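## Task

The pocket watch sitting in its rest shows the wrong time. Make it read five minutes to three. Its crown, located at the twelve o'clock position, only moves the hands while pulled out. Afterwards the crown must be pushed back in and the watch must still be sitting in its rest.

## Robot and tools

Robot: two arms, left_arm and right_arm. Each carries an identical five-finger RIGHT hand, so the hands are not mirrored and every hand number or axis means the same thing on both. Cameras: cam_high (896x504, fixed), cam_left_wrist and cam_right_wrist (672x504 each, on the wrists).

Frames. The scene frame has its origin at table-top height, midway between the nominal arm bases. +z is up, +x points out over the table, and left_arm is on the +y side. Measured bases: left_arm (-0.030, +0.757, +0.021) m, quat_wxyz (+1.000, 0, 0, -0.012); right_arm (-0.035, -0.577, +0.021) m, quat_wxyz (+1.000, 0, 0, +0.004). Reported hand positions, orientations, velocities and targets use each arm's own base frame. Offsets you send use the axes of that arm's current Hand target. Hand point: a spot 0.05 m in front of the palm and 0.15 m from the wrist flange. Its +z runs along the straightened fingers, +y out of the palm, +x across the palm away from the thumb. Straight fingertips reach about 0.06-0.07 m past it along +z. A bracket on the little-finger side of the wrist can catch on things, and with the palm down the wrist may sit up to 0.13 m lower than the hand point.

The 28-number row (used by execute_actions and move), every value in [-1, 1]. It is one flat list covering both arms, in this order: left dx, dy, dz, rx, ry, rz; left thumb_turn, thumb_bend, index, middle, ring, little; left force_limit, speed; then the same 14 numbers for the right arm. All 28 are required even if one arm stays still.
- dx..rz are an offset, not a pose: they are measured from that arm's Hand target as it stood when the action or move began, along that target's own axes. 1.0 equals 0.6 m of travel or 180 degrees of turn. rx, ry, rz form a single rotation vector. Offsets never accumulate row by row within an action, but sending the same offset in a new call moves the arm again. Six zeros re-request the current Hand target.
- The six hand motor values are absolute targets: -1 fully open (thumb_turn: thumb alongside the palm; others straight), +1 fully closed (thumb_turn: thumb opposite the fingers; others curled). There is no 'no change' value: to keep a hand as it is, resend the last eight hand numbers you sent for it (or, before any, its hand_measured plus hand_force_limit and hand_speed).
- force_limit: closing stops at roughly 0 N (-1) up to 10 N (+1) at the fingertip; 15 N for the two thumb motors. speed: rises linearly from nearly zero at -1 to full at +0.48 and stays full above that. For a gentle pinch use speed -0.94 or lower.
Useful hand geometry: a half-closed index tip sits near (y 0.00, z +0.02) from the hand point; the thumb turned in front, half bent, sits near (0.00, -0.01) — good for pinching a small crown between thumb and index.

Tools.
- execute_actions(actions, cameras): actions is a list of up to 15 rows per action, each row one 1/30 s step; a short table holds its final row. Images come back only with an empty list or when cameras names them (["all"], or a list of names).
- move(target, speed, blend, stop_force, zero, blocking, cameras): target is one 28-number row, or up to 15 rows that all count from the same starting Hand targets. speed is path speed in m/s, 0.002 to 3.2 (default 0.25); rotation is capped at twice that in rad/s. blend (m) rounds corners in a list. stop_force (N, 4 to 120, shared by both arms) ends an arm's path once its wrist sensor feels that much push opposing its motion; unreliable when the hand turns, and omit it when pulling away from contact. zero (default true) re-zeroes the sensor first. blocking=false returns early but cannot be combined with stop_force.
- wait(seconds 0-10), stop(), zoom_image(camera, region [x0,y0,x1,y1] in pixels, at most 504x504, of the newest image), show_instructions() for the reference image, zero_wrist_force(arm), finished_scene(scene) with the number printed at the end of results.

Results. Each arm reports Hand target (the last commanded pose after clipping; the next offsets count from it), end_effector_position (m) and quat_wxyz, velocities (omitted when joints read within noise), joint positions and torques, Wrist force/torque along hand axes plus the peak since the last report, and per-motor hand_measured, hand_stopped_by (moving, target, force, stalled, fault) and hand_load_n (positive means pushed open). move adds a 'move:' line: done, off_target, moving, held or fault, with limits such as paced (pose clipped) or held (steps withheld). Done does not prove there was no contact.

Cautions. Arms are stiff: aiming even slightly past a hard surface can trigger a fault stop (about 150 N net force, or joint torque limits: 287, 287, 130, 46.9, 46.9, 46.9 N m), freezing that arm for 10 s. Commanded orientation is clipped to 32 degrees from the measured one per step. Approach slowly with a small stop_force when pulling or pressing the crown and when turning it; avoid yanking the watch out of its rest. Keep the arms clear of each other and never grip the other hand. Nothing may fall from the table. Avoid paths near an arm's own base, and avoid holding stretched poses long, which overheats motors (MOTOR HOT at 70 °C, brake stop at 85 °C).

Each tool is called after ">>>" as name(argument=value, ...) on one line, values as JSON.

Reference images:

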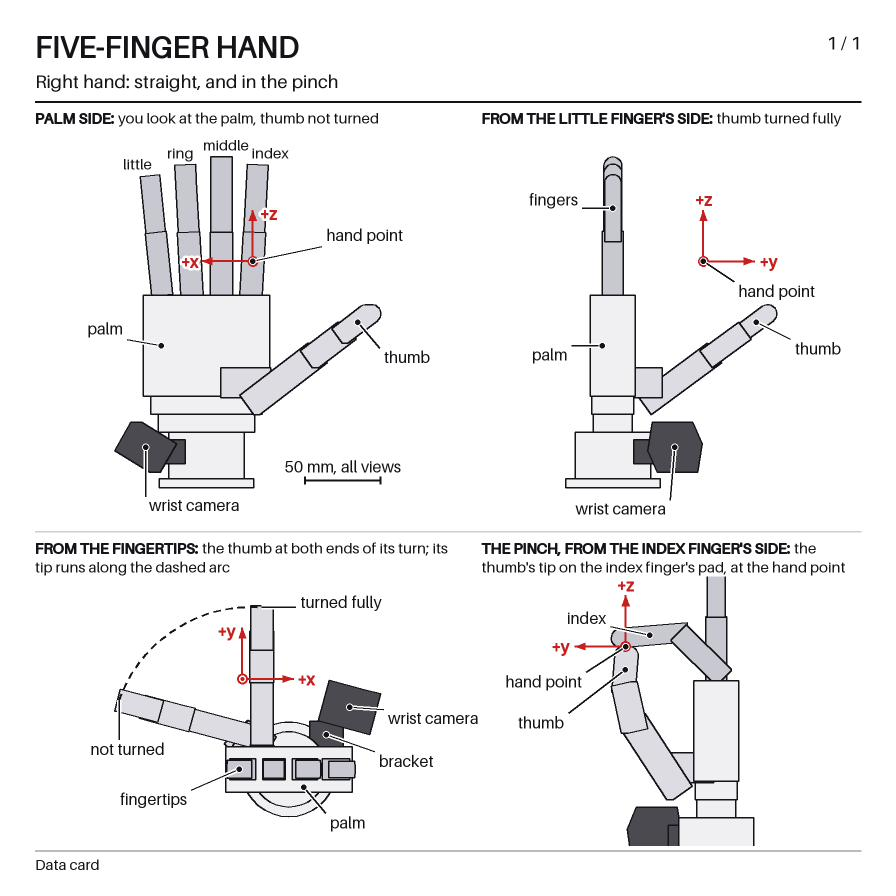

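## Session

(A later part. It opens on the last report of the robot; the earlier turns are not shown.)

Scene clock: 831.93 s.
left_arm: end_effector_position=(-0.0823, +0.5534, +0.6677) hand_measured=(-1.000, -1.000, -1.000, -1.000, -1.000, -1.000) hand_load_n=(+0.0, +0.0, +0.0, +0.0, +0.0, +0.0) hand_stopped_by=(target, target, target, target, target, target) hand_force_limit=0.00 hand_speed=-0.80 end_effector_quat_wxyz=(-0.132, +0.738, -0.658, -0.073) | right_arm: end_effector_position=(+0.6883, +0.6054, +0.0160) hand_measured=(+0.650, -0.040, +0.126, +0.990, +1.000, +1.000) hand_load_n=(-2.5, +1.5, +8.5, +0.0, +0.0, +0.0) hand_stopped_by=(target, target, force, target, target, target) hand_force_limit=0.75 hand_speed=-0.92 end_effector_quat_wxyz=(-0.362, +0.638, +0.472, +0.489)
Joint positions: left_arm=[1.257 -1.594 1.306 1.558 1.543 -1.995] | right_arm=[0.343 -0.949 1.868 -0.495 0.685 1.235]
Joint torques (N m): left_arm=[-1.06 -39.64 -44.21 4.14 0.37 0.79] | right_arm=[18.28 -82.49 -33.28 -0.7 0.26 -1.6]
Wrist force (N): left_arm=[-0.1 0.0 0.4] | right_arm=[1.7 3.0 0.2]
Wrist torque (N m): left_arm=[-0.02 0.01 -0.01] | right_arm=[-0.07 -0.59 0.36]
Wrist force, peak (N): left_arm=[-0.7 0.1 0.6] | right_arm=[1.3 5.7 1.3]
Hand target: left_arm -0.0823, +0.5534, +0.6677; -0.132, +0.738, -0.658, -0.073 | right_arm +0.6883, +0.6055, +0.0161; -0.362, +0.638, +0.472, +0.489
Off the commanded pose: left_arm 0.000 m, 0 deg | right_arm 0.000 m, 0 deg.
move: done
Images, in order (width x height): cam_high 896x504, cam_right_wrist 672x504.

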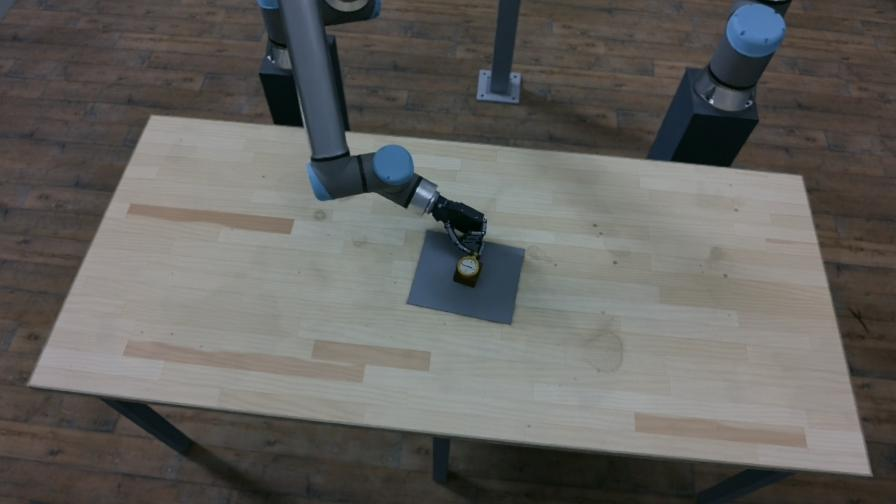

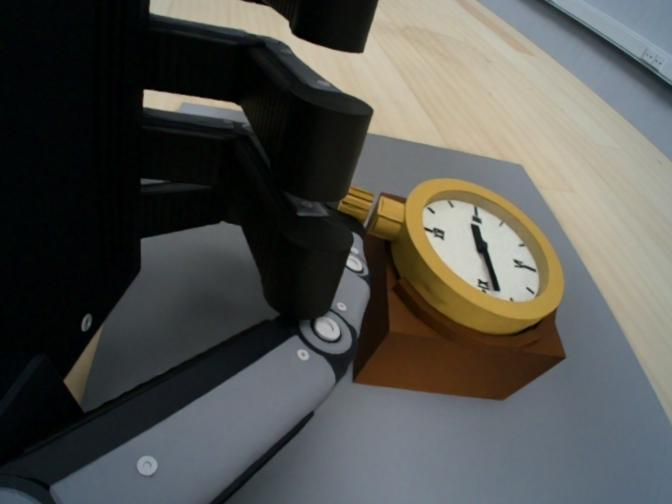

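>>> move(target=[[0,0,0,0,0,0,-1,-1,-1,-1,-1,-1,0,-0.8, 0,0.0005,0,0,0,0,0.65,-0.04,-0.05,0.99,1,1,0.6,-0.3],[0,0,0,0,0,0,-1,-1,-1,-1,-1,-1,0,-0.8, 0,0.0005,-0.0055,0,0,0,0.65,-0.04,-0.05,0.99,1,1,0.6,-0.3]], speed=0.04)

>>> move(target=[[0,0,0,0,0,0,-1,-1,-1,-1,-1,-1,0,-0.8, 0.0054,0.0011,-0.0028,0,-0.1389,0,0.65,-0.04,-0.05,0.99,1,1,0.6,-0.3],[0,0,0,0,0,0,-1,-1,-1,-1,-1,-1,0,-0.8, 0.0136,0.0011,-0.0037,0,-0.2778,0,0.65,-0.04,-0.05,0.99,1,1,0.6,-0.3],[0,0,0,0,0,0,-1,-1,-1,-1,-1,-1,0,-0.8, 0.0218,0.0025,-0.0019,0,-0.4167,0,0.65,-0.04,-0.05,0.99,1,1,0.6,-0.3],[0,0,0,0,0,0,-1,-1,-1,-1,-1,-1,0,-0.8, 0.0280,0.0025,0.0018,0,-0.5278,0,0.65,-0.04,-0.05,0.99,1,1,0.6,-0.3],[0,0,0,0,0,0,-1,-1,-1,-1,-1,-1,0,-0.8, 0.0318,0.0025,0.0068,0,-0.6389,0,0.65,-0.04,-0.05,0.99,1,1,0.6,-0.3]], speed=0.14, blend=0.001, cameras=["cam_right_wrist", "cam_high"])

>>> zoom_image(camera="cam_right_wrist", region=[320, 160, 440, 280])

>>> zoom_image(camera="cam_high", region=[448, 230, 492, 274])

Scene clock: 841.77 s.
left_arm: end_effector_position=(-0.0823, +0.5534, +0.6677) hand_measured=(-1.000, -1.000, -1.000, -1.000, -1.000, -1.000) hand_load_n=(+0.0, +0.0, +0.0, +0.0, +0.0, +0.0) hand_stopped_by=(target, target, target, target, target, target) hand_force_limit=0.00 hand_speed=-0.80 end_effector_quat_wxyz=(-0.132, +0.738, -0.658, -0.073) | right_arm: end_effector_position=(+0.6876, +0.6023, +0.0169) hand_measured=(+0.650, -0.040, -0.050, +0.990, +1.000, +1.000) hand_load_n=(+0.0, +0.0, -0.5, +0.0, +0.0, +0.0) hand_stopped_by=(target, target, target, target, target, target) hand_force_limit=0.60 hand_speed=-0.30 end_effector_quat_wxyz=(-0.362, +0.638, +0.472, +0.489)
Joint positions: left_arm=[1.257 -1.594 1.306 1.558 1.543 -1.995] | right_arm=[0.339 -0.953 1.873 -0.494 0.682 1.232]
Joint torques (N m): left_arm=[-0.08 -39.35 -44.47 3.98 0.39 0.81] | right_arm=[-4.3 -85.92 -19.1 3.67 -1.99 -2.22]
Wrist force (N): left_arm=[-0.2 0.1 0.1] | right_arm=[2.6 0.4 0.3]
Wrist torque (N m): left_arm=[0.01 0.03 0.00] | right_arm=[-0.06 -0.59 0.35]
Wrist force, peak (N): left_arm=[-0.4 0.2 0.5] | right_arm=[1.5 3.8 -0.5]
Hand target: left_arm -0.0823, +0.5534, +0.6677; -0.132, +0.738, -0.658, -0.073 | right_arm +0.6876, +0.6024, +0.0169; -0.362, +0.638, +0.472, +0.489
Off the commanded pose: left_arm 0.000 m, 0 deg | right_arm 0.000 m, 0 deg.
move: done

Scene clock: 849.37 s.
left_arm: end_effector_position=(-0.0823, +0.5534, +0.6677) hand_measured=(-1.000, -1.000, -1.000, -1.000, -1.000, -1.000) hand_load_n=(+0.0, +0.0, +0.0, +0.0, +0.0, +0.0) hand_stopped_by=(target, target, target, target, target, target) hand_force_limit=0.00 hand_speed=-0.80 end_effector_quat_wxyz=(-0.132, +0.738, -0.658, -0.073) | right_arm: end_effector_position=(+0.6916, +0.6105, +0.0342) hand_measured=(+0.650, -0.040, -0.050, +0.990, +1.000, +1.000) hand_load_n=(-0.5, +0.0, +0.0, +0.0, +0.0, +0.0) hand_stopped_by=(target, target, target, target, target, target) hand_force_limit=0.60 hand_speed=-0.30 end_effector_quat_wxyz=(+0.204, +0.755, +0.559, -0.276)
Joint positions: left_arm=[1.257 -1.594 1.306 1.558 1.543 -1.995] | right_arm=[0.704 -0.196 0.462 1.921 1.926 1.115]
Joint torques (N m): left_arm=[-0.95 -40.89 -44.16 4.1 0.41 0.77] | right_arm=[-14.54 -132.44 -26.07 3.42 -1.37 -3.03]
Wrist force (N): left_arm=[-0.1 0.2 0.6] | right_arm=[-0.9 0.7 0.1]
Wrist torque (N m): left_arm=[-0.01 0.00 0.00] | right_arm=[0.11 0.17 0.00]
Wrist force, peak (N): left_arm=[-0.5 0.5 0.5] | right_arm=[2.6 0.6 0.2]
Hand target: left_arm -0.0823, +0.5534, +0.6677; -0.132, +0.738, -0.658, -0.073 | right_arm +0.6917, +0.6104, +0.0343; +0.204, +0.755, +0.559, -0.276
Off the commanded pose: left_arm 0.000 m, 0 deg | right_arm 0.000 m, 0 deg.
move: done
Images, in order (width x height): cam_high 896x504, cam_right_wrist 672x504.

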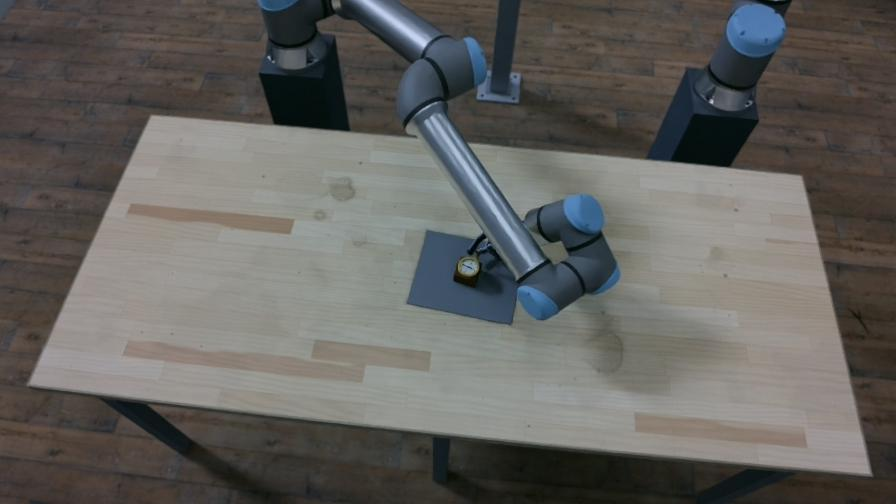

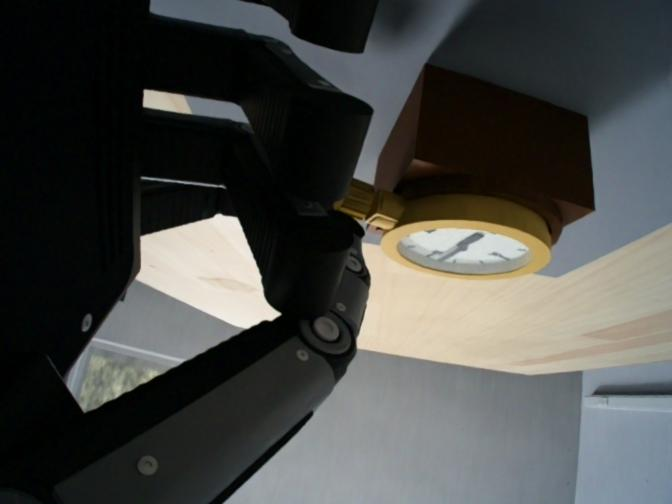

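Scaled by 4.200 from the camera's 672x504 image, which has a finer 960x720 frame.

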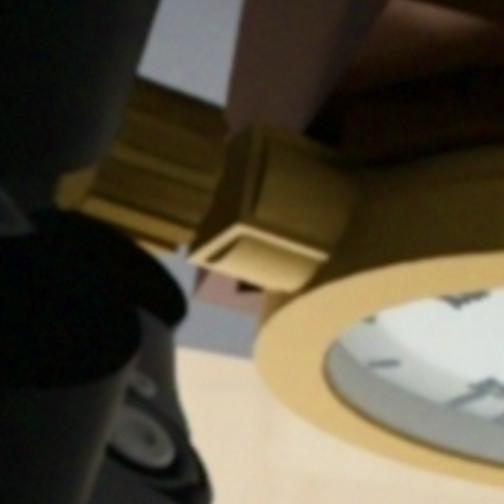

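Scaled by 11.455 from the camera's 896x504 image, which has a finer 1280x720 frame.

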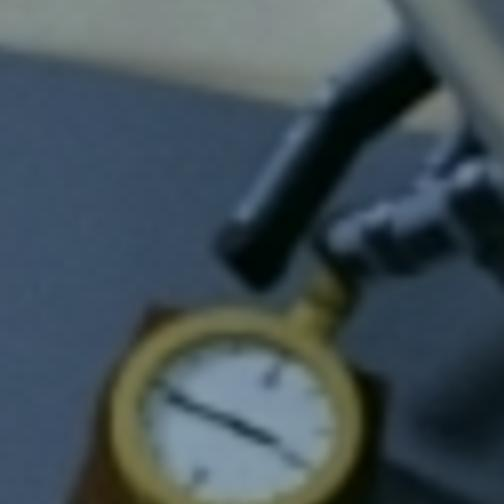

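>>> move(target=[[0,0,0,0,0,0,-1,-1,-1,-1,-1,-1,0,-0.8, 0.0012,0.0015,0.005,0,0,0,0.65,-0.04,-0.05,0.99,1,1,0.6,-0.3],[0,0,0,0,0,0,-1,-1,-1,-1,-1,-1,0,-0.8, 0.0012,0.0015,0.005,0,0,0,0.65,-0.04,0.65,0.99,1,1,0.75,-0.92]], speed=0.02, cameras=["cam_right_wrist", "cam_high"])

>>> zoom_image(camera="cam_right_wrist", region=[320, 160, 440, 280])

>>> zoom_image(camera="cam_high", region=[448, 230, 492, 274])

Scene clock: 855.83 s.
left_arm: end_effector_position=(-0.0823, +0.5534, +0.6677) hand_measured=(-1.000, -1.000, -1.000, -1.000, -1.000, -1.000) hand_load_n=(+0.0, +0.0, +0.0, +0.0, +0.0, +0.0) hand_stopped_by=(target, target, target, target, target, target) hand_force_limit=0.00 hand_speed=-0.80 end_effector_quat_wxyz=(-0.132, +0.738, -0.658, -0.073) | right_arm: end_effector_position=(+0.6922, +0.6088, +0.0315) hand_measured=(+0.650, -0.040, +0.156, +0.990, +1.000, +1.000) hand_load_n=(-1.0, +3.0, +9.0, +0.5, +0.0, +0.0) hand_stopped_by=(target, target, force, target, target, target) hand_force_limit=0.75 hand_speed=-0.92 end_effector_quat_wxyz=(+0.204, +0.755, +0.559, -0.276)
Joint positions: left_arm=[1.257 -1.594 1.306 1.558 1.543 -1.995] | right_arm=[0.702 -0.196 0.468 1.915 1.926 1.114]
Joint torques (N m): left_arm=[-0.97 -39.71 -44.39 4.11 0.51 0.8] | right_arm=[1.12 -130.05 -44.91 7.03 1.11 0.02]
Wrist force (N): left_arm=[-0.2 -0.1 0.3] | right_arm=[-1.5 0.7 0.0]
Wrist torque (N m): left_arm=[-0.04 0.02 -0.01] | right_arm=[0.13 0.05 0.15]
Wrist force, peak (N): left_arm=[-0.5 0.5 0.4] | right_arm=[-1.9 -0.1 -2.0]
Hand target: left_arm -0.0823, +0.5534, +0.6677; -0.132, +0.738, -0.658, -0.073 | right_arm +0.6921, +0.6088, +0.0315; +0.204, +0.755, +0.559, -0.276
Off the commanded pose: left_arm 0.000 m, 0 deg | right_arm 0.000 m, 0 deg.
move: done
Images, in order (width x height): cam_high 896x504, cam_right_wrist 672x504.

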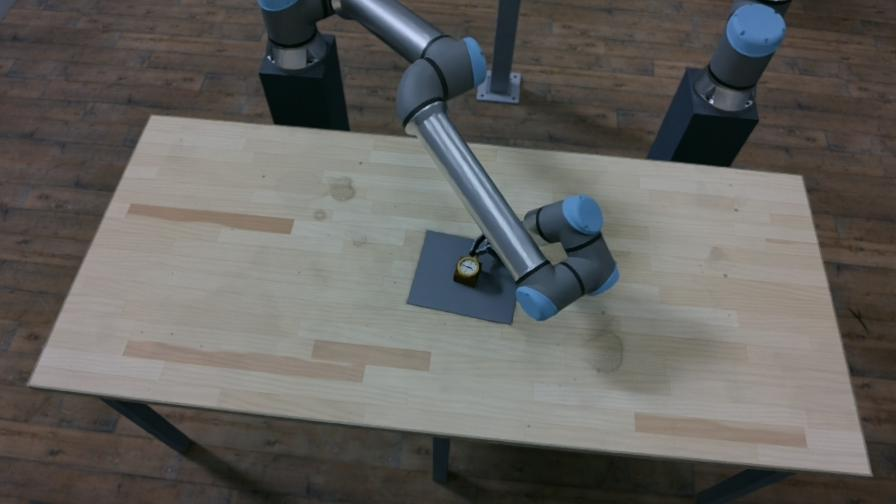

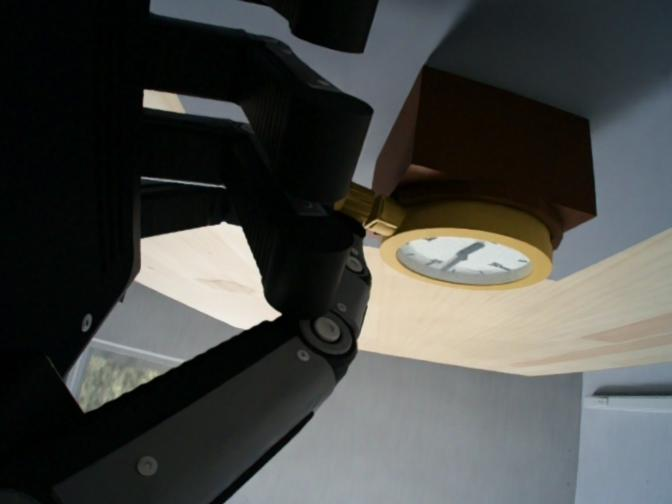

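Scaled by 4.200 from the camera's 672x504 image, which has a finer 960x720 frame.

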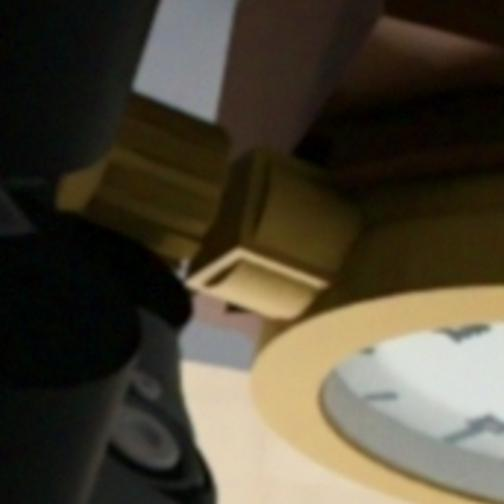

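Scaled by 11.455 from the camera's 896x504 image, which has a finer 1280x720 frame.

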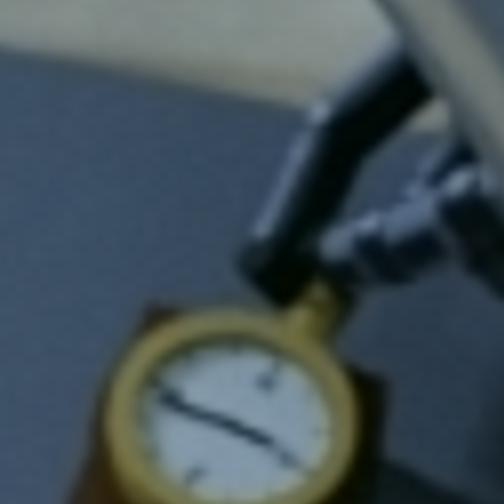

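>>> move(target=[[0,0,0,0,0,0,-1,-1,-1,-1,-1,-1,0,-0.8, 0,0,0,0,0,0,0.65,-0.04,-0.05,0.99,1,1,0.6,-0.3],[0,0,0,0,0,0,-1,-1,-1,-1,-1,-1,0,-0.8, 0.0,0,-0.006,0,0,0,0.65,-0.04,-0.05,0.99,1,1,0.6,-0.3],[0,0,0,0,0,0,-1,-1,-1,-1,-1,-1,0,-0.8, 0.003,0,-0.006,0,0,0,0.65,-0.04,-0.05,0.99,1,1,0.6,-0.3]], speed=0.03, cameras=["cam_right_wrist", "cam_high"])

>>> zoom_image(camera="cam_right_wrist", region=[320, 160, 440, 280])

>>> zoom_image(camera="cam_high", region=[448, 230, 492, 274])

Scene clock: 867.10 s.
left_arm: end_effector_position=(-0.0823, +0.5534, +0.6677) hand_measured=(-1.000, -1.000, -1.000, -1.000, -1.000, -1.000) hand_load_n=(+0.0, +0.0, +0.0, +0.0, +0.0, +0.0) hand_stopped_by=(target, target, target, target, target, target) hand_force_limit=0.00 hand_speed=-0.80 end_effector_quat_wxyz=(-0.132, +0.738, -0.658, -0.073) | right_arm: end_effector_position=(+0.6932, +0.6124, +0.0330) hand_measured=(+0.650, -0.040, -0.050, +0.990, +1.000, +1.000) hand_load_n=(+0.0, +0.5, +0.0, +0.0, +0.0, +0.0) hand_stopped_by=(target, target, target, target, target, target) hand_force_limit=0.60 hand_speed=-0.30 end_effector_quat_wxyz=(+0.204, +0.755, +0.559, -0.276)
Joint positions: left_arm=[1.257 -1.594 1.306 1.558 1.543 -1.995] | right_arm=[0.704 -0.185 0.443 1.931 1.925 1.115]
Joint torques (N m): left_arm=[-1.23 -40.89 -44.11 4.11 0.48 0.65] | right_arm=[9.9 -139.71 -24.34 1.99 -1.48 2.16]
Wrist force (N): left_arm=[-0.3 0.2 0.4] | right_arm=[-0.5 1.2 0.3]
Wrist torque (N m): left_arm=[0.00 0.04 -0.01] | right_arm=[0.16 0.09 -0.21]
Wrist force, peak (N): left_arm=[-0.7 0.0 0.6] | right_arm=[-2.2 0.8 -0.7]
Hand target: left_arm -0.0823, +0.5534, +0.6677; -0.132, +0.738, -0.658, -0.073 | right_arm +0.6932, +0.6124, +0.0331; +0.204, +0.755, +0.559, -0.276
Off the commanded pose: left_arm 0.000 m, 0 deg | right_arm 0.000 m, 0 deg.
move: done
Images, in order (width x height): cam_high 896x504, cam_right_wrist 672x504.

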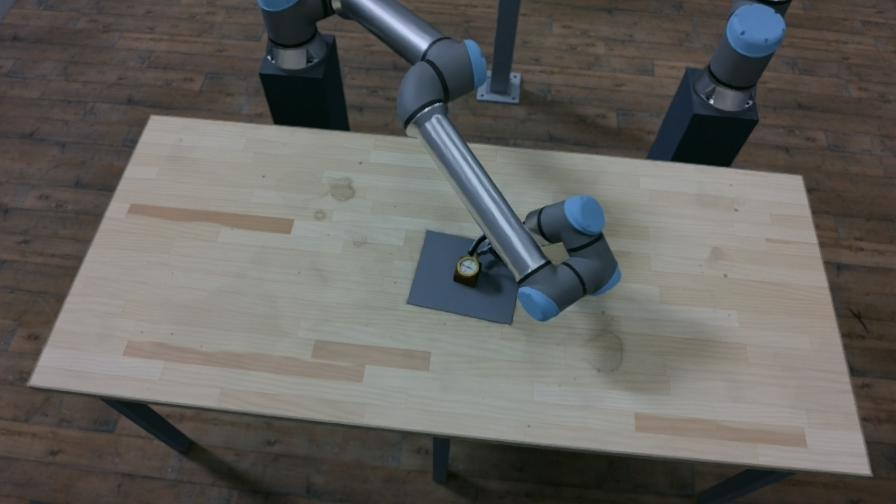

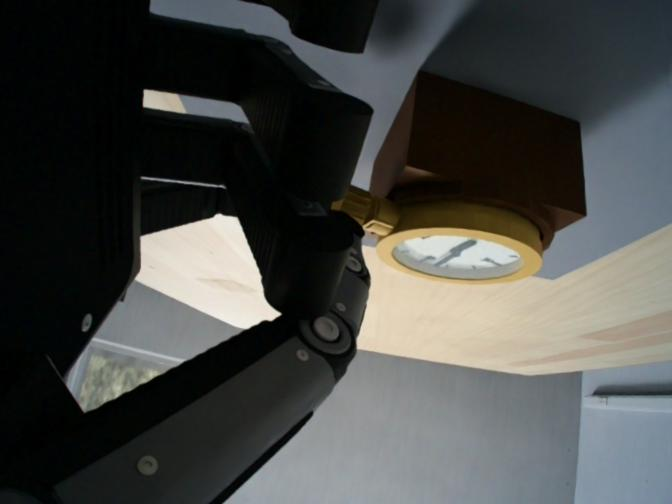

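Scaled by 4.200 from the camera's 672x504 image, which has a finer 960x720 frame.

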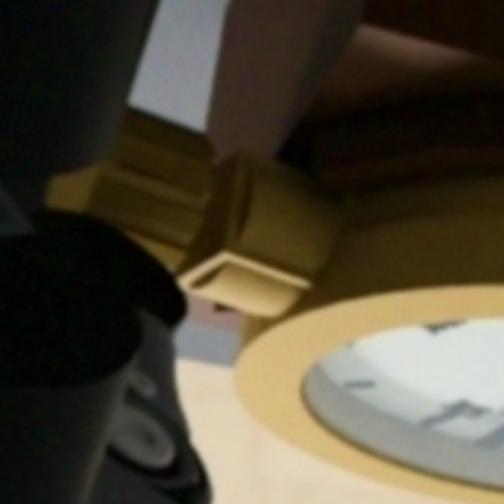

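Scaled by 11.455 from the camera's 896x504 image, which has a finer 1280x720 frame.

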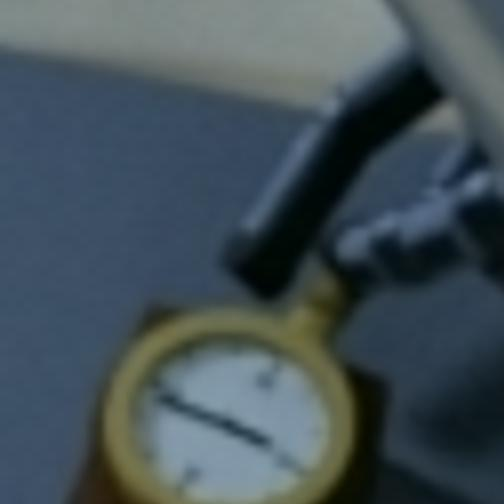

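>>> move(target=[0,0,0,0,0,0,-1,-1,-1,-1,-1,-1,0,-0.8, 0,0,0.003,0,0,0,0.65,-0.04,-0.05,0.99,1,1,0.6,-0.3], speed=0.02)

Scene clock: 871.20 s.
left_arm: end_effector_position=(-0.0823, +0.5534, +0.6677) hand_measured=(-1.000, -1.000, -1.000, -1.000, -1.000, -1.000) hand_load_n=(+0.0, +0.0, +0.0, +0.0, +0.0, +0.0) hand_stopped_by=(target, target, target, target, target, target) hand_force_limit=0.00 hand_speed=-0.80 end_effector_quat_wxyz=(-0.132, +0.738, -0.658, -0.073) | right_arm: end_effector_position=(+0.6929, +0.6113, +0.0317) hand_measured=(+0.650, -0.040, -0.050, +0.990, +1.000, +1.000) hand_load_n=(+0.5, +0.0, +0.0, +0.0, +0.0, +0.0) hand_stopped_by=(target, target, target, target, target, target) hand_force_limit=0.60 hand_speed=-0.30 end_effector_quat_wxyz=(+0.204, +0.755, +0.559, -0.276)
Joint positions: left_arm=[1.257 -1.594 1.306 1.558 1.543 -1.995] | right_arm=[0.703 -0.188 0.451 1.925 1.926 1.115]
Joint torques (N m): left_arm=[-0.92 -40.35 -44.69 4.17 0.54 0.88] | right_arm=[-11.59 -130.34 -32.1 2.83 2.13 -2.71]
Wrist force (N): left_arm=[-0.3 0.3 0.2] | right_arm=[-1.1 0.9 -0.5]
Wrist torque (N m): left_arm=[0.03 0.04 0.00] | right_arm=[0.13 0.12 -0.08]
Wrist force, peak (N): left_arm=[-0.7 0.4 0.0] | right_arm=[-1.4 0.9 -1.1]
Hand target: left_arm -0.0823, +0.5534, +0.6677; -0.132, +0.738, -0.658, -0.073 | right_arm +0.6929, +0.6113, +0.0317; +0.204, +0.755, +0.559, -0.276
Off the commanded pose: left_arm 0.000 m, 0 deg | right_arm 0.000 m, 0 deg.
move: done

>>> move(target=[0,0,0,0,0,0,-1,-1,-1,-1,-1,-1,0,-0.8, 0,0,0,0,0,0,0.65,-0.04,0.6,0.99,1,1,0.75,-0.92], speed=0.02, cameras=["cam_right_wrist", "cam_high"])

>>> zoom_image(camera="cam_right_wrist", region=[320, 160, 440, 280])

>>> zoom_image(camera="cam_high", region=[448, 230, 492, 274])

Scene clock: 876.07 s.
left_arm: end_effector_position=(-0.0823, +0.5534, +0.6677) hand_measured=(-1.000, -1.000, -1.000, -1.000, -1.000, -1.000) hand_load_n=(+0.0, +0.0, +0.0, +0.0, +0.0, +0.0) hand_stopped_by=(target, target, target, target, target, target) hand_force_limit=0.00 hand_speed=-0.80 end_effector_quat_wxyz=(-0.132, +0.738, -0.658, -0.073) | right_arm: end_effector_position=(+0.6929, +0.6113, +0.0317) hand_measured=(+0.650, -0.040, +0.104, +0.990, +1.000, +1.000) hand_load_n=(-1.5, +2.0, +9.0, +0.0, +0.0, +0.0) hand_stopped_by=(target, target, force, target, target, target) hand_force_limit=0.75 hand_speed=-0.92 end_effector_quat_wxyz=(+0.204, +0.755, +0.559, -0.276)
Joint positions: left_arm=[1.257 -1.594 1.306 1.558 1.543 -1.995] | right_arm=[0.703 -0.188 0.451 1.925 1.926 1.115]
Joint torques (N m): left_arm=[-0.48 -39.64 -44.31 4.08 0.41 0.82] | right_arm=[-0.69 -99.45 -44.05 7.28 2.33 -0.19]
Wrist force (N): left_arm=[-0.3 0.3 0.3] | right_arm=[-0.1 0.7 1.0]
Wrist torque (N m): left_arm=[0.02 0.03 0.00] | right_arm=[0.08 0.11 -0.07]
Wrist force, peak (N): left_arm=[-0.3 0.2 0.7] | right_arm=[-1.2 1.4 -1.1]
Hand target: left_arm -0.0823, +0.5534, +0.6677; -0.132, +0.738, -0.658, -0.073 | right_arm +0.6929, +0.6113, +0.0317; +0.204, +0.755, +0.559, -0.276
Off the commanded pose: left_arm 0.000 m, 0 deg | right_arm 0.000 m, 0 deg.
move: done
Images, in order (width x height): cam_high 896x504, cam_right_wrist 672x504.

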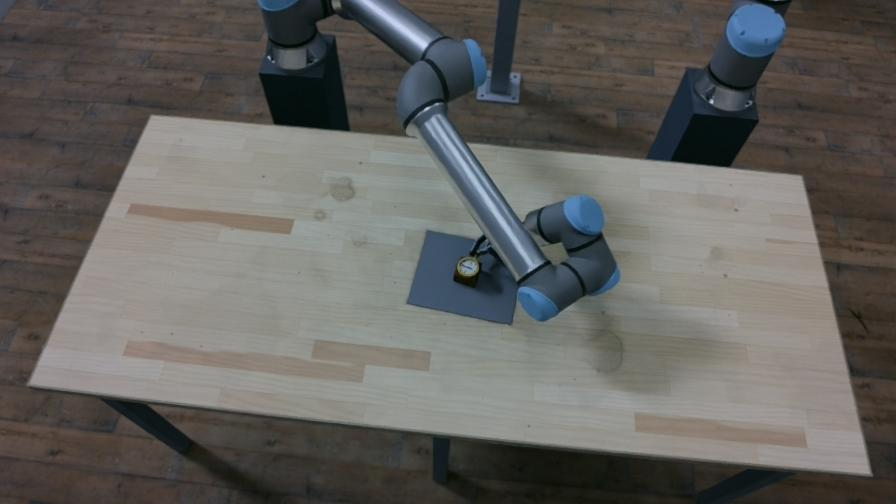

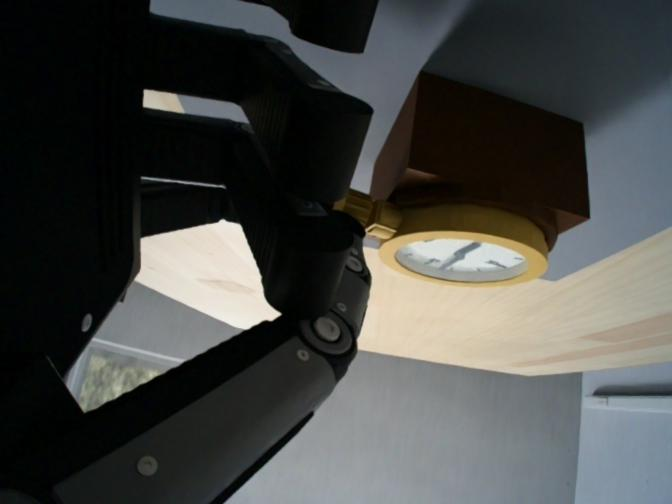

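Scaled by 4.200 from the camera's 672x504 image, which has a finer 960x720 frame.

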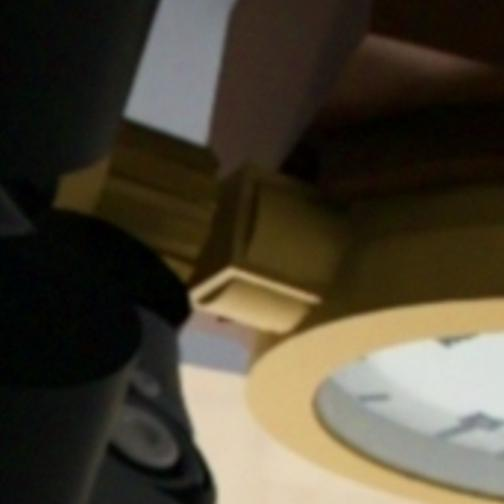

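Scaled by 11.455 from the camera's 896x504 image, which has a finer 1280x720 frame.

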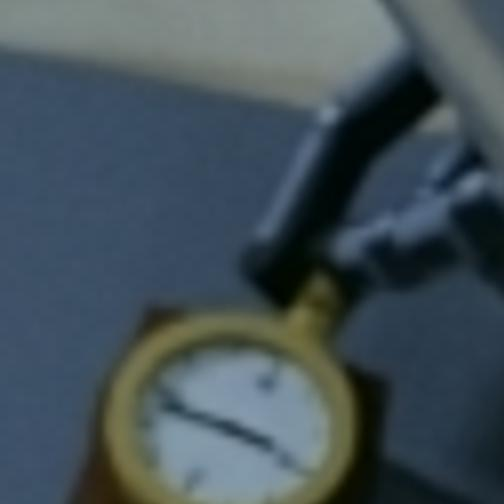

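>>> move(target=[[0,0,0,0,0,0,-1,-1,-1,-1,-1,-1,0,-0.8, -0.0018,0,0.0059,0,0.1111,0,0.65,-0.04,0.6,0.99,1,1,0.75,-0.92],[0,0,0,0,0,0,-1,-1,-1,-1,-1,-1,0,-0.8, -0.0017,0,0.0127,0,0.2222,0,0.65,-0.04,0.6,0.99,1,1,0.75,-0.92],[0,0,0,0,0,0,-1,-1,-1,-1,-1,-1,0,-0.8, 0.0005,-0.0014,0.0200,0,0.3611,0,0.65,-0.04,0.6,0.99,1,1,0.75,-0.92]], speed=0.12, blend=0.001, cameras=["cam_right_wrist", "cam_high"])

>>> zoom_image(camera="cam_right_wrist", region=[320, 90, 620, 390])

>>> zoom_image(camera="cam_high", region=[448, 230, 492, 274])

Scene clock: 893.63 s.
left_arm: end_effector_position=(-0.0823, +0.5534, +0.6677) hand_measured=(-1.000, -1.000, -1.000, -1.000, -1.000, -1.000) hand_load_n=(+0.0, +0.0, +0.0, +0.0, +0.0, +0.0) hand_stopped_by=(target, target, target, target, target, target) hand_force_limit=0.00 hand_speed=-0.80 end_effector_quat_wxyz=(-0.132, +0.738, -0.658, -0.073) | right_arm: end_effector_position=(+0.6900, +0.6042, +0.0225) hand_measured=(+0.650, -0.040, +0.104, +0.990, +1.000, +1.000) hand_load_n=(-0.5, +0.5, +2.5, +0.0, +0.0, +0.0) hand_stopped_by=(target, target, force, target, target, target) hand_force_limit=0.75 hand_speed=-0.92 end_effector_quat_wxyz=(-0.128, +0.785, +0.581, +0.173)
Joint positions: left_arm=[1.257 -1.594 1.306 1.558 1.543 -1.995] | right_arm=[0.512 -0.803 1.368 0.682 1.276 0.858]
Joint torques (N m): left_arm=[-1.2 -39.86 -44.28 4.25 0.5 0.9] | right_arm=[18.09 -68.91 -40.32 4.68 -0.09 2.15]
Wrist force (N): left_arm=[-0.3 0.2 0.1] | right_arm=[0.7 0.4 0.3]
Wrist torque (N m): left_arm=[0.02 0.05 -0.01] | right_arm=[0.07 -0.20 0.24]
Wrist force, peak (N): left_arm=[-0.8 0.2 0.5] | right_arm=[-0.5 1.1 1.4]
Hand target: left_arm -0.0823, +0.5534, +0.6677; -0.132, +0.738, -0.658, -0.073 | right_arm +0.6899, +0.6043, +0.0224; -0.128, +0.785, +0.581, +0.173
Off the commanded pose: left_arm 0.000 m, 0 deg | right_arm 0.000 m, 0 deg.
move: done
Images, in order (width x height): cam_high 896x504, cam_right_wrist 672x504.

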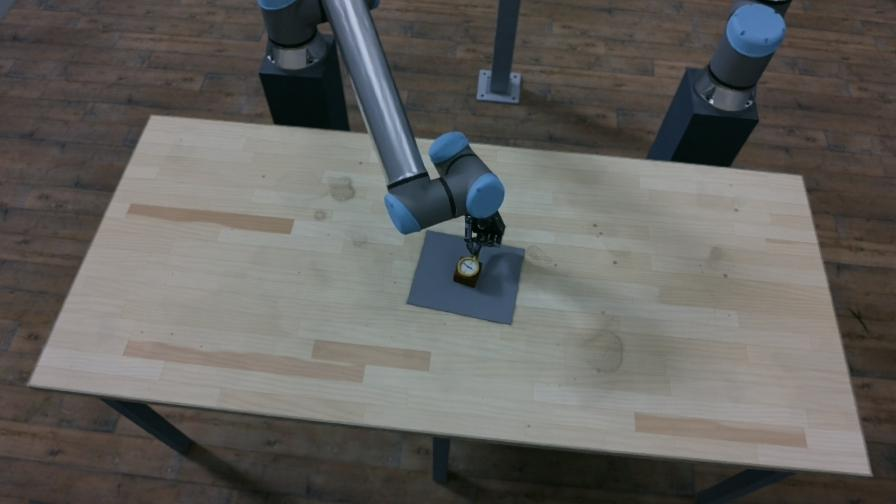

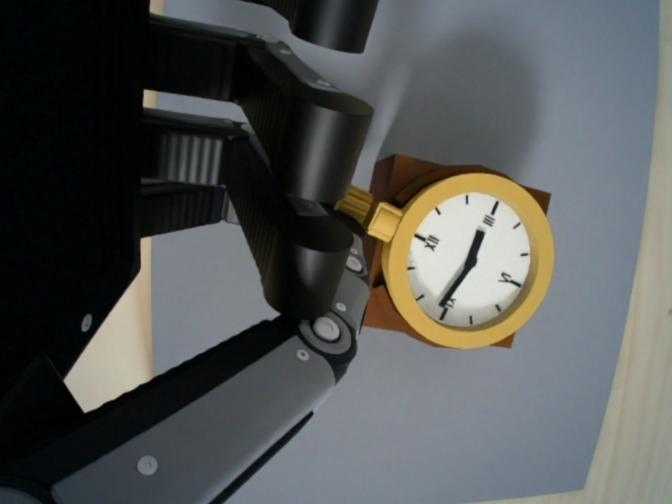

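Scaled by 1.680 from the camera's 672x504 image, which has a finer 960x720 frame.

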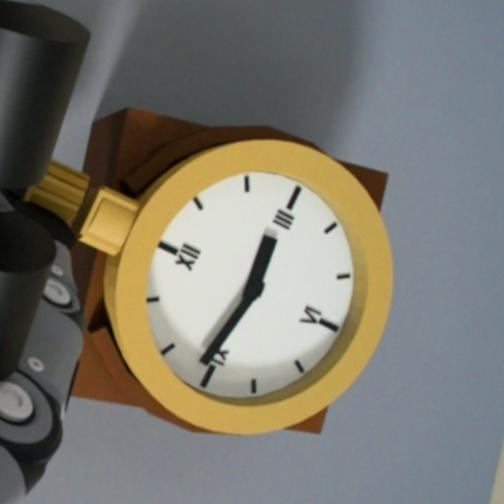

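Scaled by 11.455 from the camera's 896x504 image, which has a finer 1280x720 frame.

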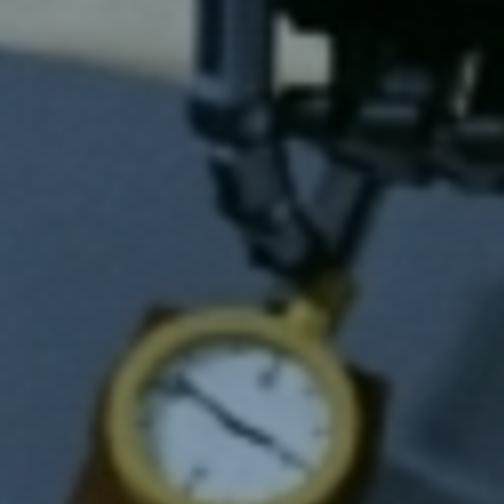

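>>> move(target=[0,0,0,0,0,0,-1,-1,-1,-1,-1,-1,0,-0.8, 0,0,0,0,0,0,0.65,-0.04,0.68,0.99,1,1,0.8,-0.92], speed=0.02, cameras=["cam_right_wrist"])

>>> zoom_image(camera="cam_right_wrist", region=[320, 160, 440, 280])

Scene clock: 904.13 s.
left_arm: end_effector_position=(-0.0823, +0.5534, +0.6677) hand_measured=(-1.000, -1.000, -1.000, -1.000, -1.000, -1.000) hand_load_n=(+0.0, +0.0, +0.0, +0.0, +0.0, +0.0) hand_stopped_by=(target, target, target, target, target, target) hand_force_limit=0.00 hand_speed=-0.80 end_effector_quat_wxyz=(-0.132, +0.738, -0.658, -0.073) | right_arm: end_effector_position=(+0.6899, +0.6044, +0.0224) hand_measured=(+0.650, -0.040, +0.124, +0.990, +1.000, +1.000) hand_load_n=(-1.0, +2.0, +9.0, +0.0, +0.0, +0.0) hand_stopped_by=(target, target, force, target, target, target) hand_force_limit=0.80 hand_speed=-0.92 end_effector_quat_wxyz=(-0.128, +0.785, +0.581, +0.173)
Joint positions: left_arm=[1.257 -1.594 1.306 1.558 1.543 -1.995] | right_arm=[0.512 -0.803 1.368 0.682 1.276 0.858]
Joint torques (N m): left_arm=[-0.74 -39.62 -44.64 4.24 0.61 0.73] | right_arm=[17.63 -72.6 -41.92 1.2 -1.21 2.41]
Wrist force (N): left_arm=[-0.4 0.1 0.1] | right_arm=[0.6 0.5 0.1]
Wrist torque (N m): left_arm=[0.00 0.06 -0.02] | right_arm=[0.11 -0.17 0.24]
Wrist force, peak (N): left_arm=[-0.6 0.3 0.3] | right_arm=[1.1 0.8 0.5]
Hand target: left_arm -0.0823, +0.5534, +0.6677; -0.132, +0.738, -0.658, -0.073 | right_arm +0.6899, +0.6043, +0.0224; -0.128, +0.785, +0.581, +0.173
Off the commanded pose: left_arm 0.000 m, 0 deg | right_arm 0.000 m, 0 deg.
move: done
Images, in order (width x height): cam_right_wrist 672x504.

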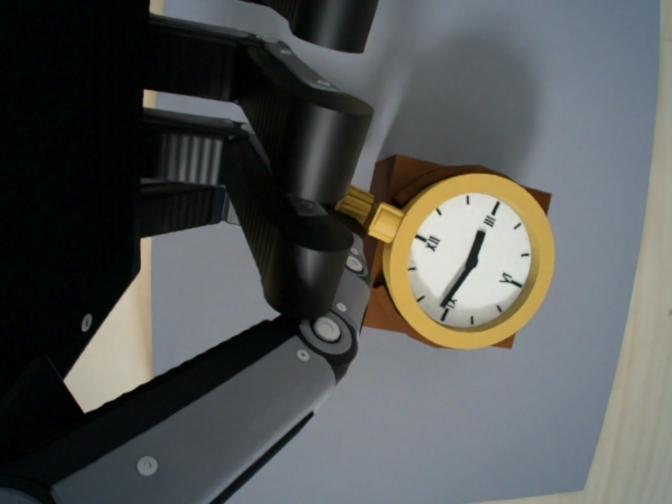

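Scaled by 4.200 from the camera's 672x504 image, which has a finer 960x720 frame.

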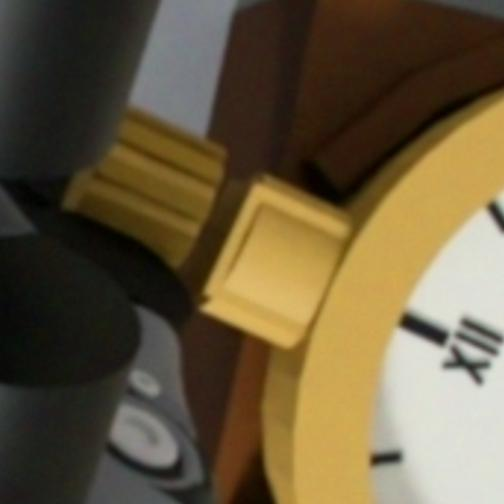

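>>> move(target=[[0,0,0,0,0,0,-1,-1,-1,-1,-1,-1,0,-0.8,-0.0031,0,0.0059,0,0.1389,0,0.65,-0.04,0.68,0.99,1,1,0.8,-0.92],[0,0,0,0,0,0,-1,-1,-1,-1,-1,-1,0,-0.8,-0.0030,-0.0012,0.0102,0,0.2778,0,0.65,-0.04,0.68,0.99,1,1,0.8,-0.92]], speed=0.11, blend=0.001, cameras=["cam_right_wrist","cam_high"])

>>> zoom_image(camera="cam_right_wrist", region=[320, 90, 620, 390])

>>> zoom_image(camera="cam_right_wrist", region=[320, 160, 440, 280])

Scene clock: 930.67 s.
left_arm: end_effector_position=(-0.0823, +0.5534, +0.6677) hand_measured=(-1.000, -1.000, -1.000, -1.000, -1.000, -1.000) hand_load_n=(+0.0, +0.0, +0.0, +0.0, +0.0, +0.0) hand_stopped_by=(target, target, target, target, target, target) hand_force_limit=0.00 hand_speed=-0.80 end_effector_quat_wxyz=(-0.132, +0.738, -0.658, -0.073) | right_arm: end_effector_position=(+0.6895, +0.6053, +0.0160) hand_measured=(+0.650, -0.040, +0.124, +0.990, +1.000, +1.000) hand_load_n=(-2.5, -0.5, +8.5, +0.0, +0.0, +0.0) hand_stopped_by=(target, target, force, target, target, target) hand_force_limit=0.80 hand_speed=-0.92 end_effector_quat_wxyz=(-0.362, +0.638, +0.472, +0.489)
Joint positions: left_arm=[1.257 -1.594 1.306 1.558 1.543 -1.995] | right_arm=[0.342 -0.948 1.866 -0.493 0.685 1.235]
Joint torques (N m): left_arm=[0.04 -39.42 -44.5 4.25 0.46 0.8] | right_arm=[15.92 -84.47 -35.22 -0.32 0.9 -1.79]
Wrist force (N): left_arm=[-0.4 0.0 0.4] | right_arm=[1.9 0.0 0.2]
Wrist torque (N m): left_arm=[-0.03 0.05 -0.02] | right_arm=[-0.10 -0.57 0.33]
Wrist force, peak (N): left_arm=[-0.7 0.6 0.0] | right_arm=[2.5 0.5 0.5]
Hand target: left_arm -0.0823, +0.5534, +0.6677; -0.132, +0.738, -0.658, -0.073 | right_arm +0.6895, +0.6055, +0.0160; -0.362, +0.638, +0.472, +0.489
Off the commanded pose: left_arm 0.000 m, 0 deg | right_arm 0.000 m, 0 deg.
move: done
Images, in order (width x height): cam_high 896x504, cam_right_wrist 672x504.

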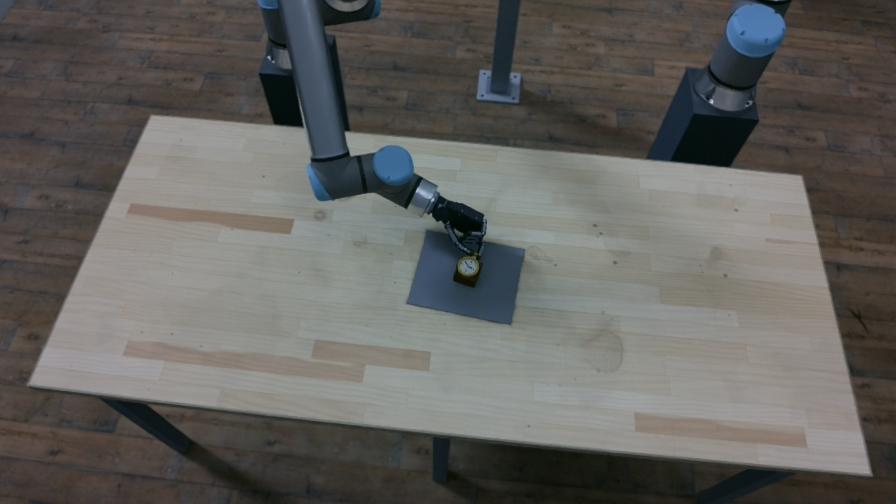

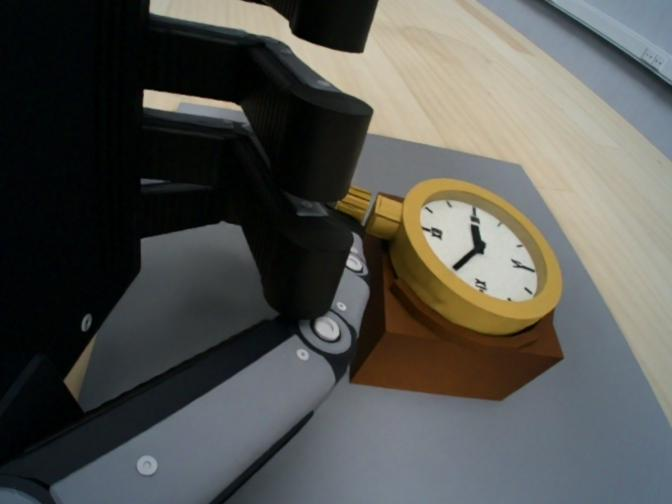

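Scaled by 1.680 from the camera's 672x504 image, which has a finer 960x720 frame.

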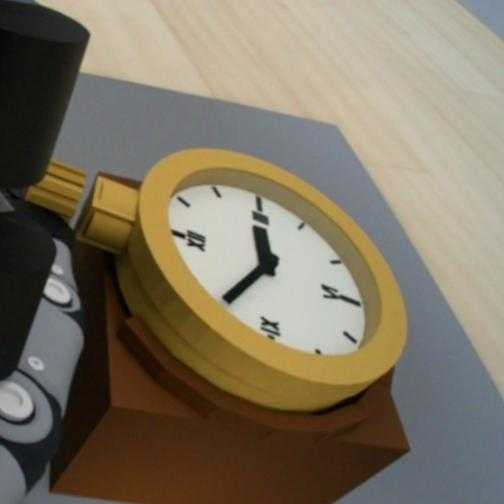

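Scaled by 4.200 from the camera's 672x504 image, which has a finer 960x720 frame.

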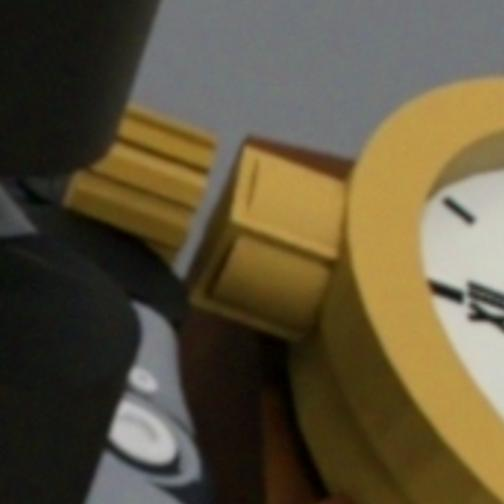

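>>> zoom_image(camera="cam_right_wrist", region=[400, 185, 550, 335])

>>> zoom_image(camera="cam_high", region=[448, 245, 492, 289])

Scaled by 3.360 from the camera's 672x504 image, which has a finer 960x720 frame.

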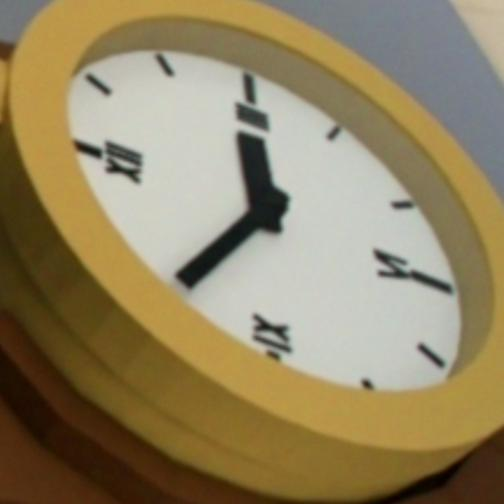

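Scaled by 11.455 from the camera's 896x504 image, which has a finer 1280x720 frame.

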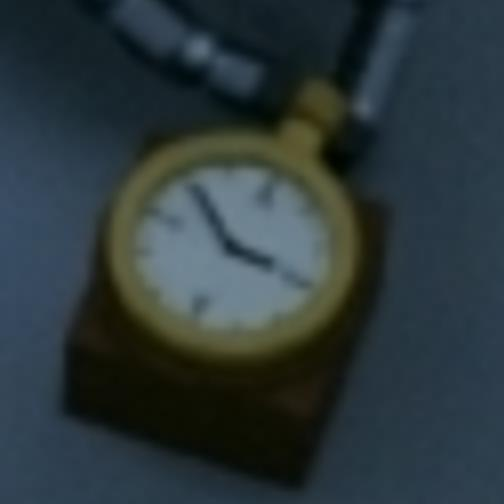

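>>> move(target=[[0,0,0,0,0,0,-1,-1,-1,-1,-1,-1,0,-0.8,0,0.0005,0,0,0,0,0.65,-0.04,-0.05,0.99,1,1,0.6,-0.3],[0,0,0,0,0,0,-1,-1,-1,-1,-1,-1,0,-0.8,0,0.0005,-0.0055,0,0,0,0.65,-0.04,-0.05,0.99,1,1,0.6,-0.3]], speed=0.04, cameras=["cam_right_wrist"])

>>> zoom_image(camera="cam_right_wrist", region=[320, 160, 440, 280])

Scene clock: 947.47 s.
left_arm: end_effector_position=(-0.0823, +0.5534, +0.6677) hand_measured=(-1.000, -1.000, -1.000, -1.000, -1.000, -1.000) hand_load_n=(+0.0, +0.0, -0.5, +0.0, +0.0, +0.0) hand_stopped_by=(target, target, target, target, target, target) hand_force_limit=0.00 hand_speed=-0.80 end_effector_quat_wxyz=(-0.132, +0.738, -0.658, -0.073) | right_arm: end_effector_position=(+0.6888, +0.6023, +0.0169) hand_measured=(+0.650, -0.040, -0.050, +0.990, +1.000, +1.000) hand_load_n=(+0.0, +0.0, +0.0, +0.0, +0.0, +0.0) hand_stopped_by=(target, target, target, target, target, target) hand_force_limit=0.60 hand_speed=-0.30 end_effector_quat_wxyz=(-0.362, +0.638, +0.472, +0.489)
Joint positions: left_arm=[1.257 -1.594 1.306 1.558 1.543 -1.995] | right_arm=[0.338 -0.952 1.87 -0.492 0.681 1.232]
Joint torques (N m): left_arm=[-0.4 -39.12 -44.77 4.22 0.57 0.6] | right_arm=[-3.08 -86.28 -18.94 3.35 -1.53 -1.97]
Wrist force (N): left_arm=[-0.3 0.2 0.2] | right_arm=[1.9 0.3 0.3]
Wrist torque (N m): left_arm=[0.02 0.05 -0.01] | right_arm=[-0.07 -0.49 0.31]
Wrist force, peak (N): left_arm=[-0.4 0.6 0.5] | right_arm=[2.8 -0.2 0.1]
Hand target: left_arm -0.0823, +0.5534, +0.6677; -0.132, +0.738, -0.658, -0.073 | right_arm +0.6888, +0.6023, +0.0169; -0.362, +0.638, +0.472, +0.489
Off the commanded pose: left_arm 0.000 m, 0 deg | right_arm 0.000 m, 0 deg.
move: done
Images, in order (width x height): cam_right_wrist 672x504.

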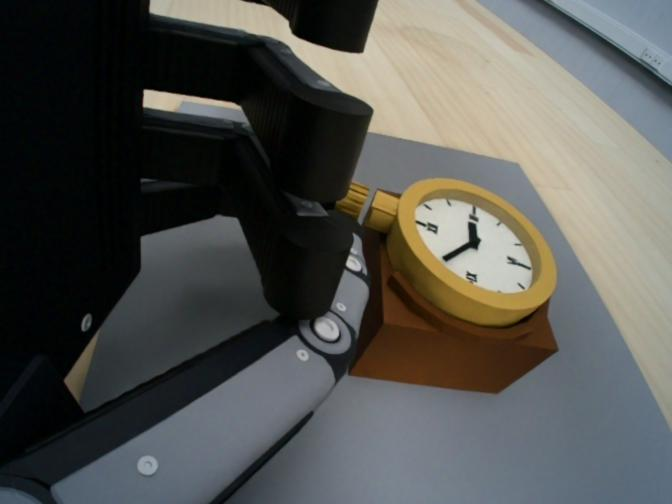

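Scaled by 4.200 from the camera's 672x504 image, which has a finer 960x720 frame.

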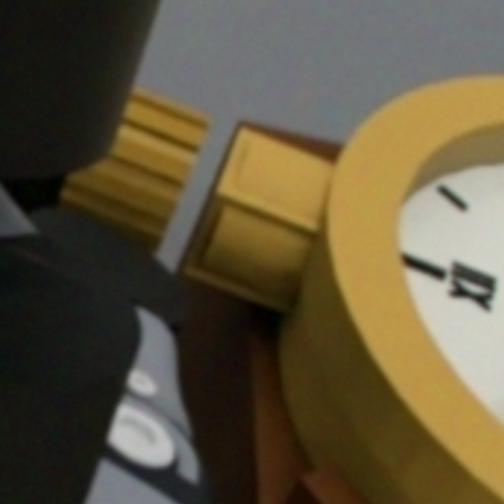

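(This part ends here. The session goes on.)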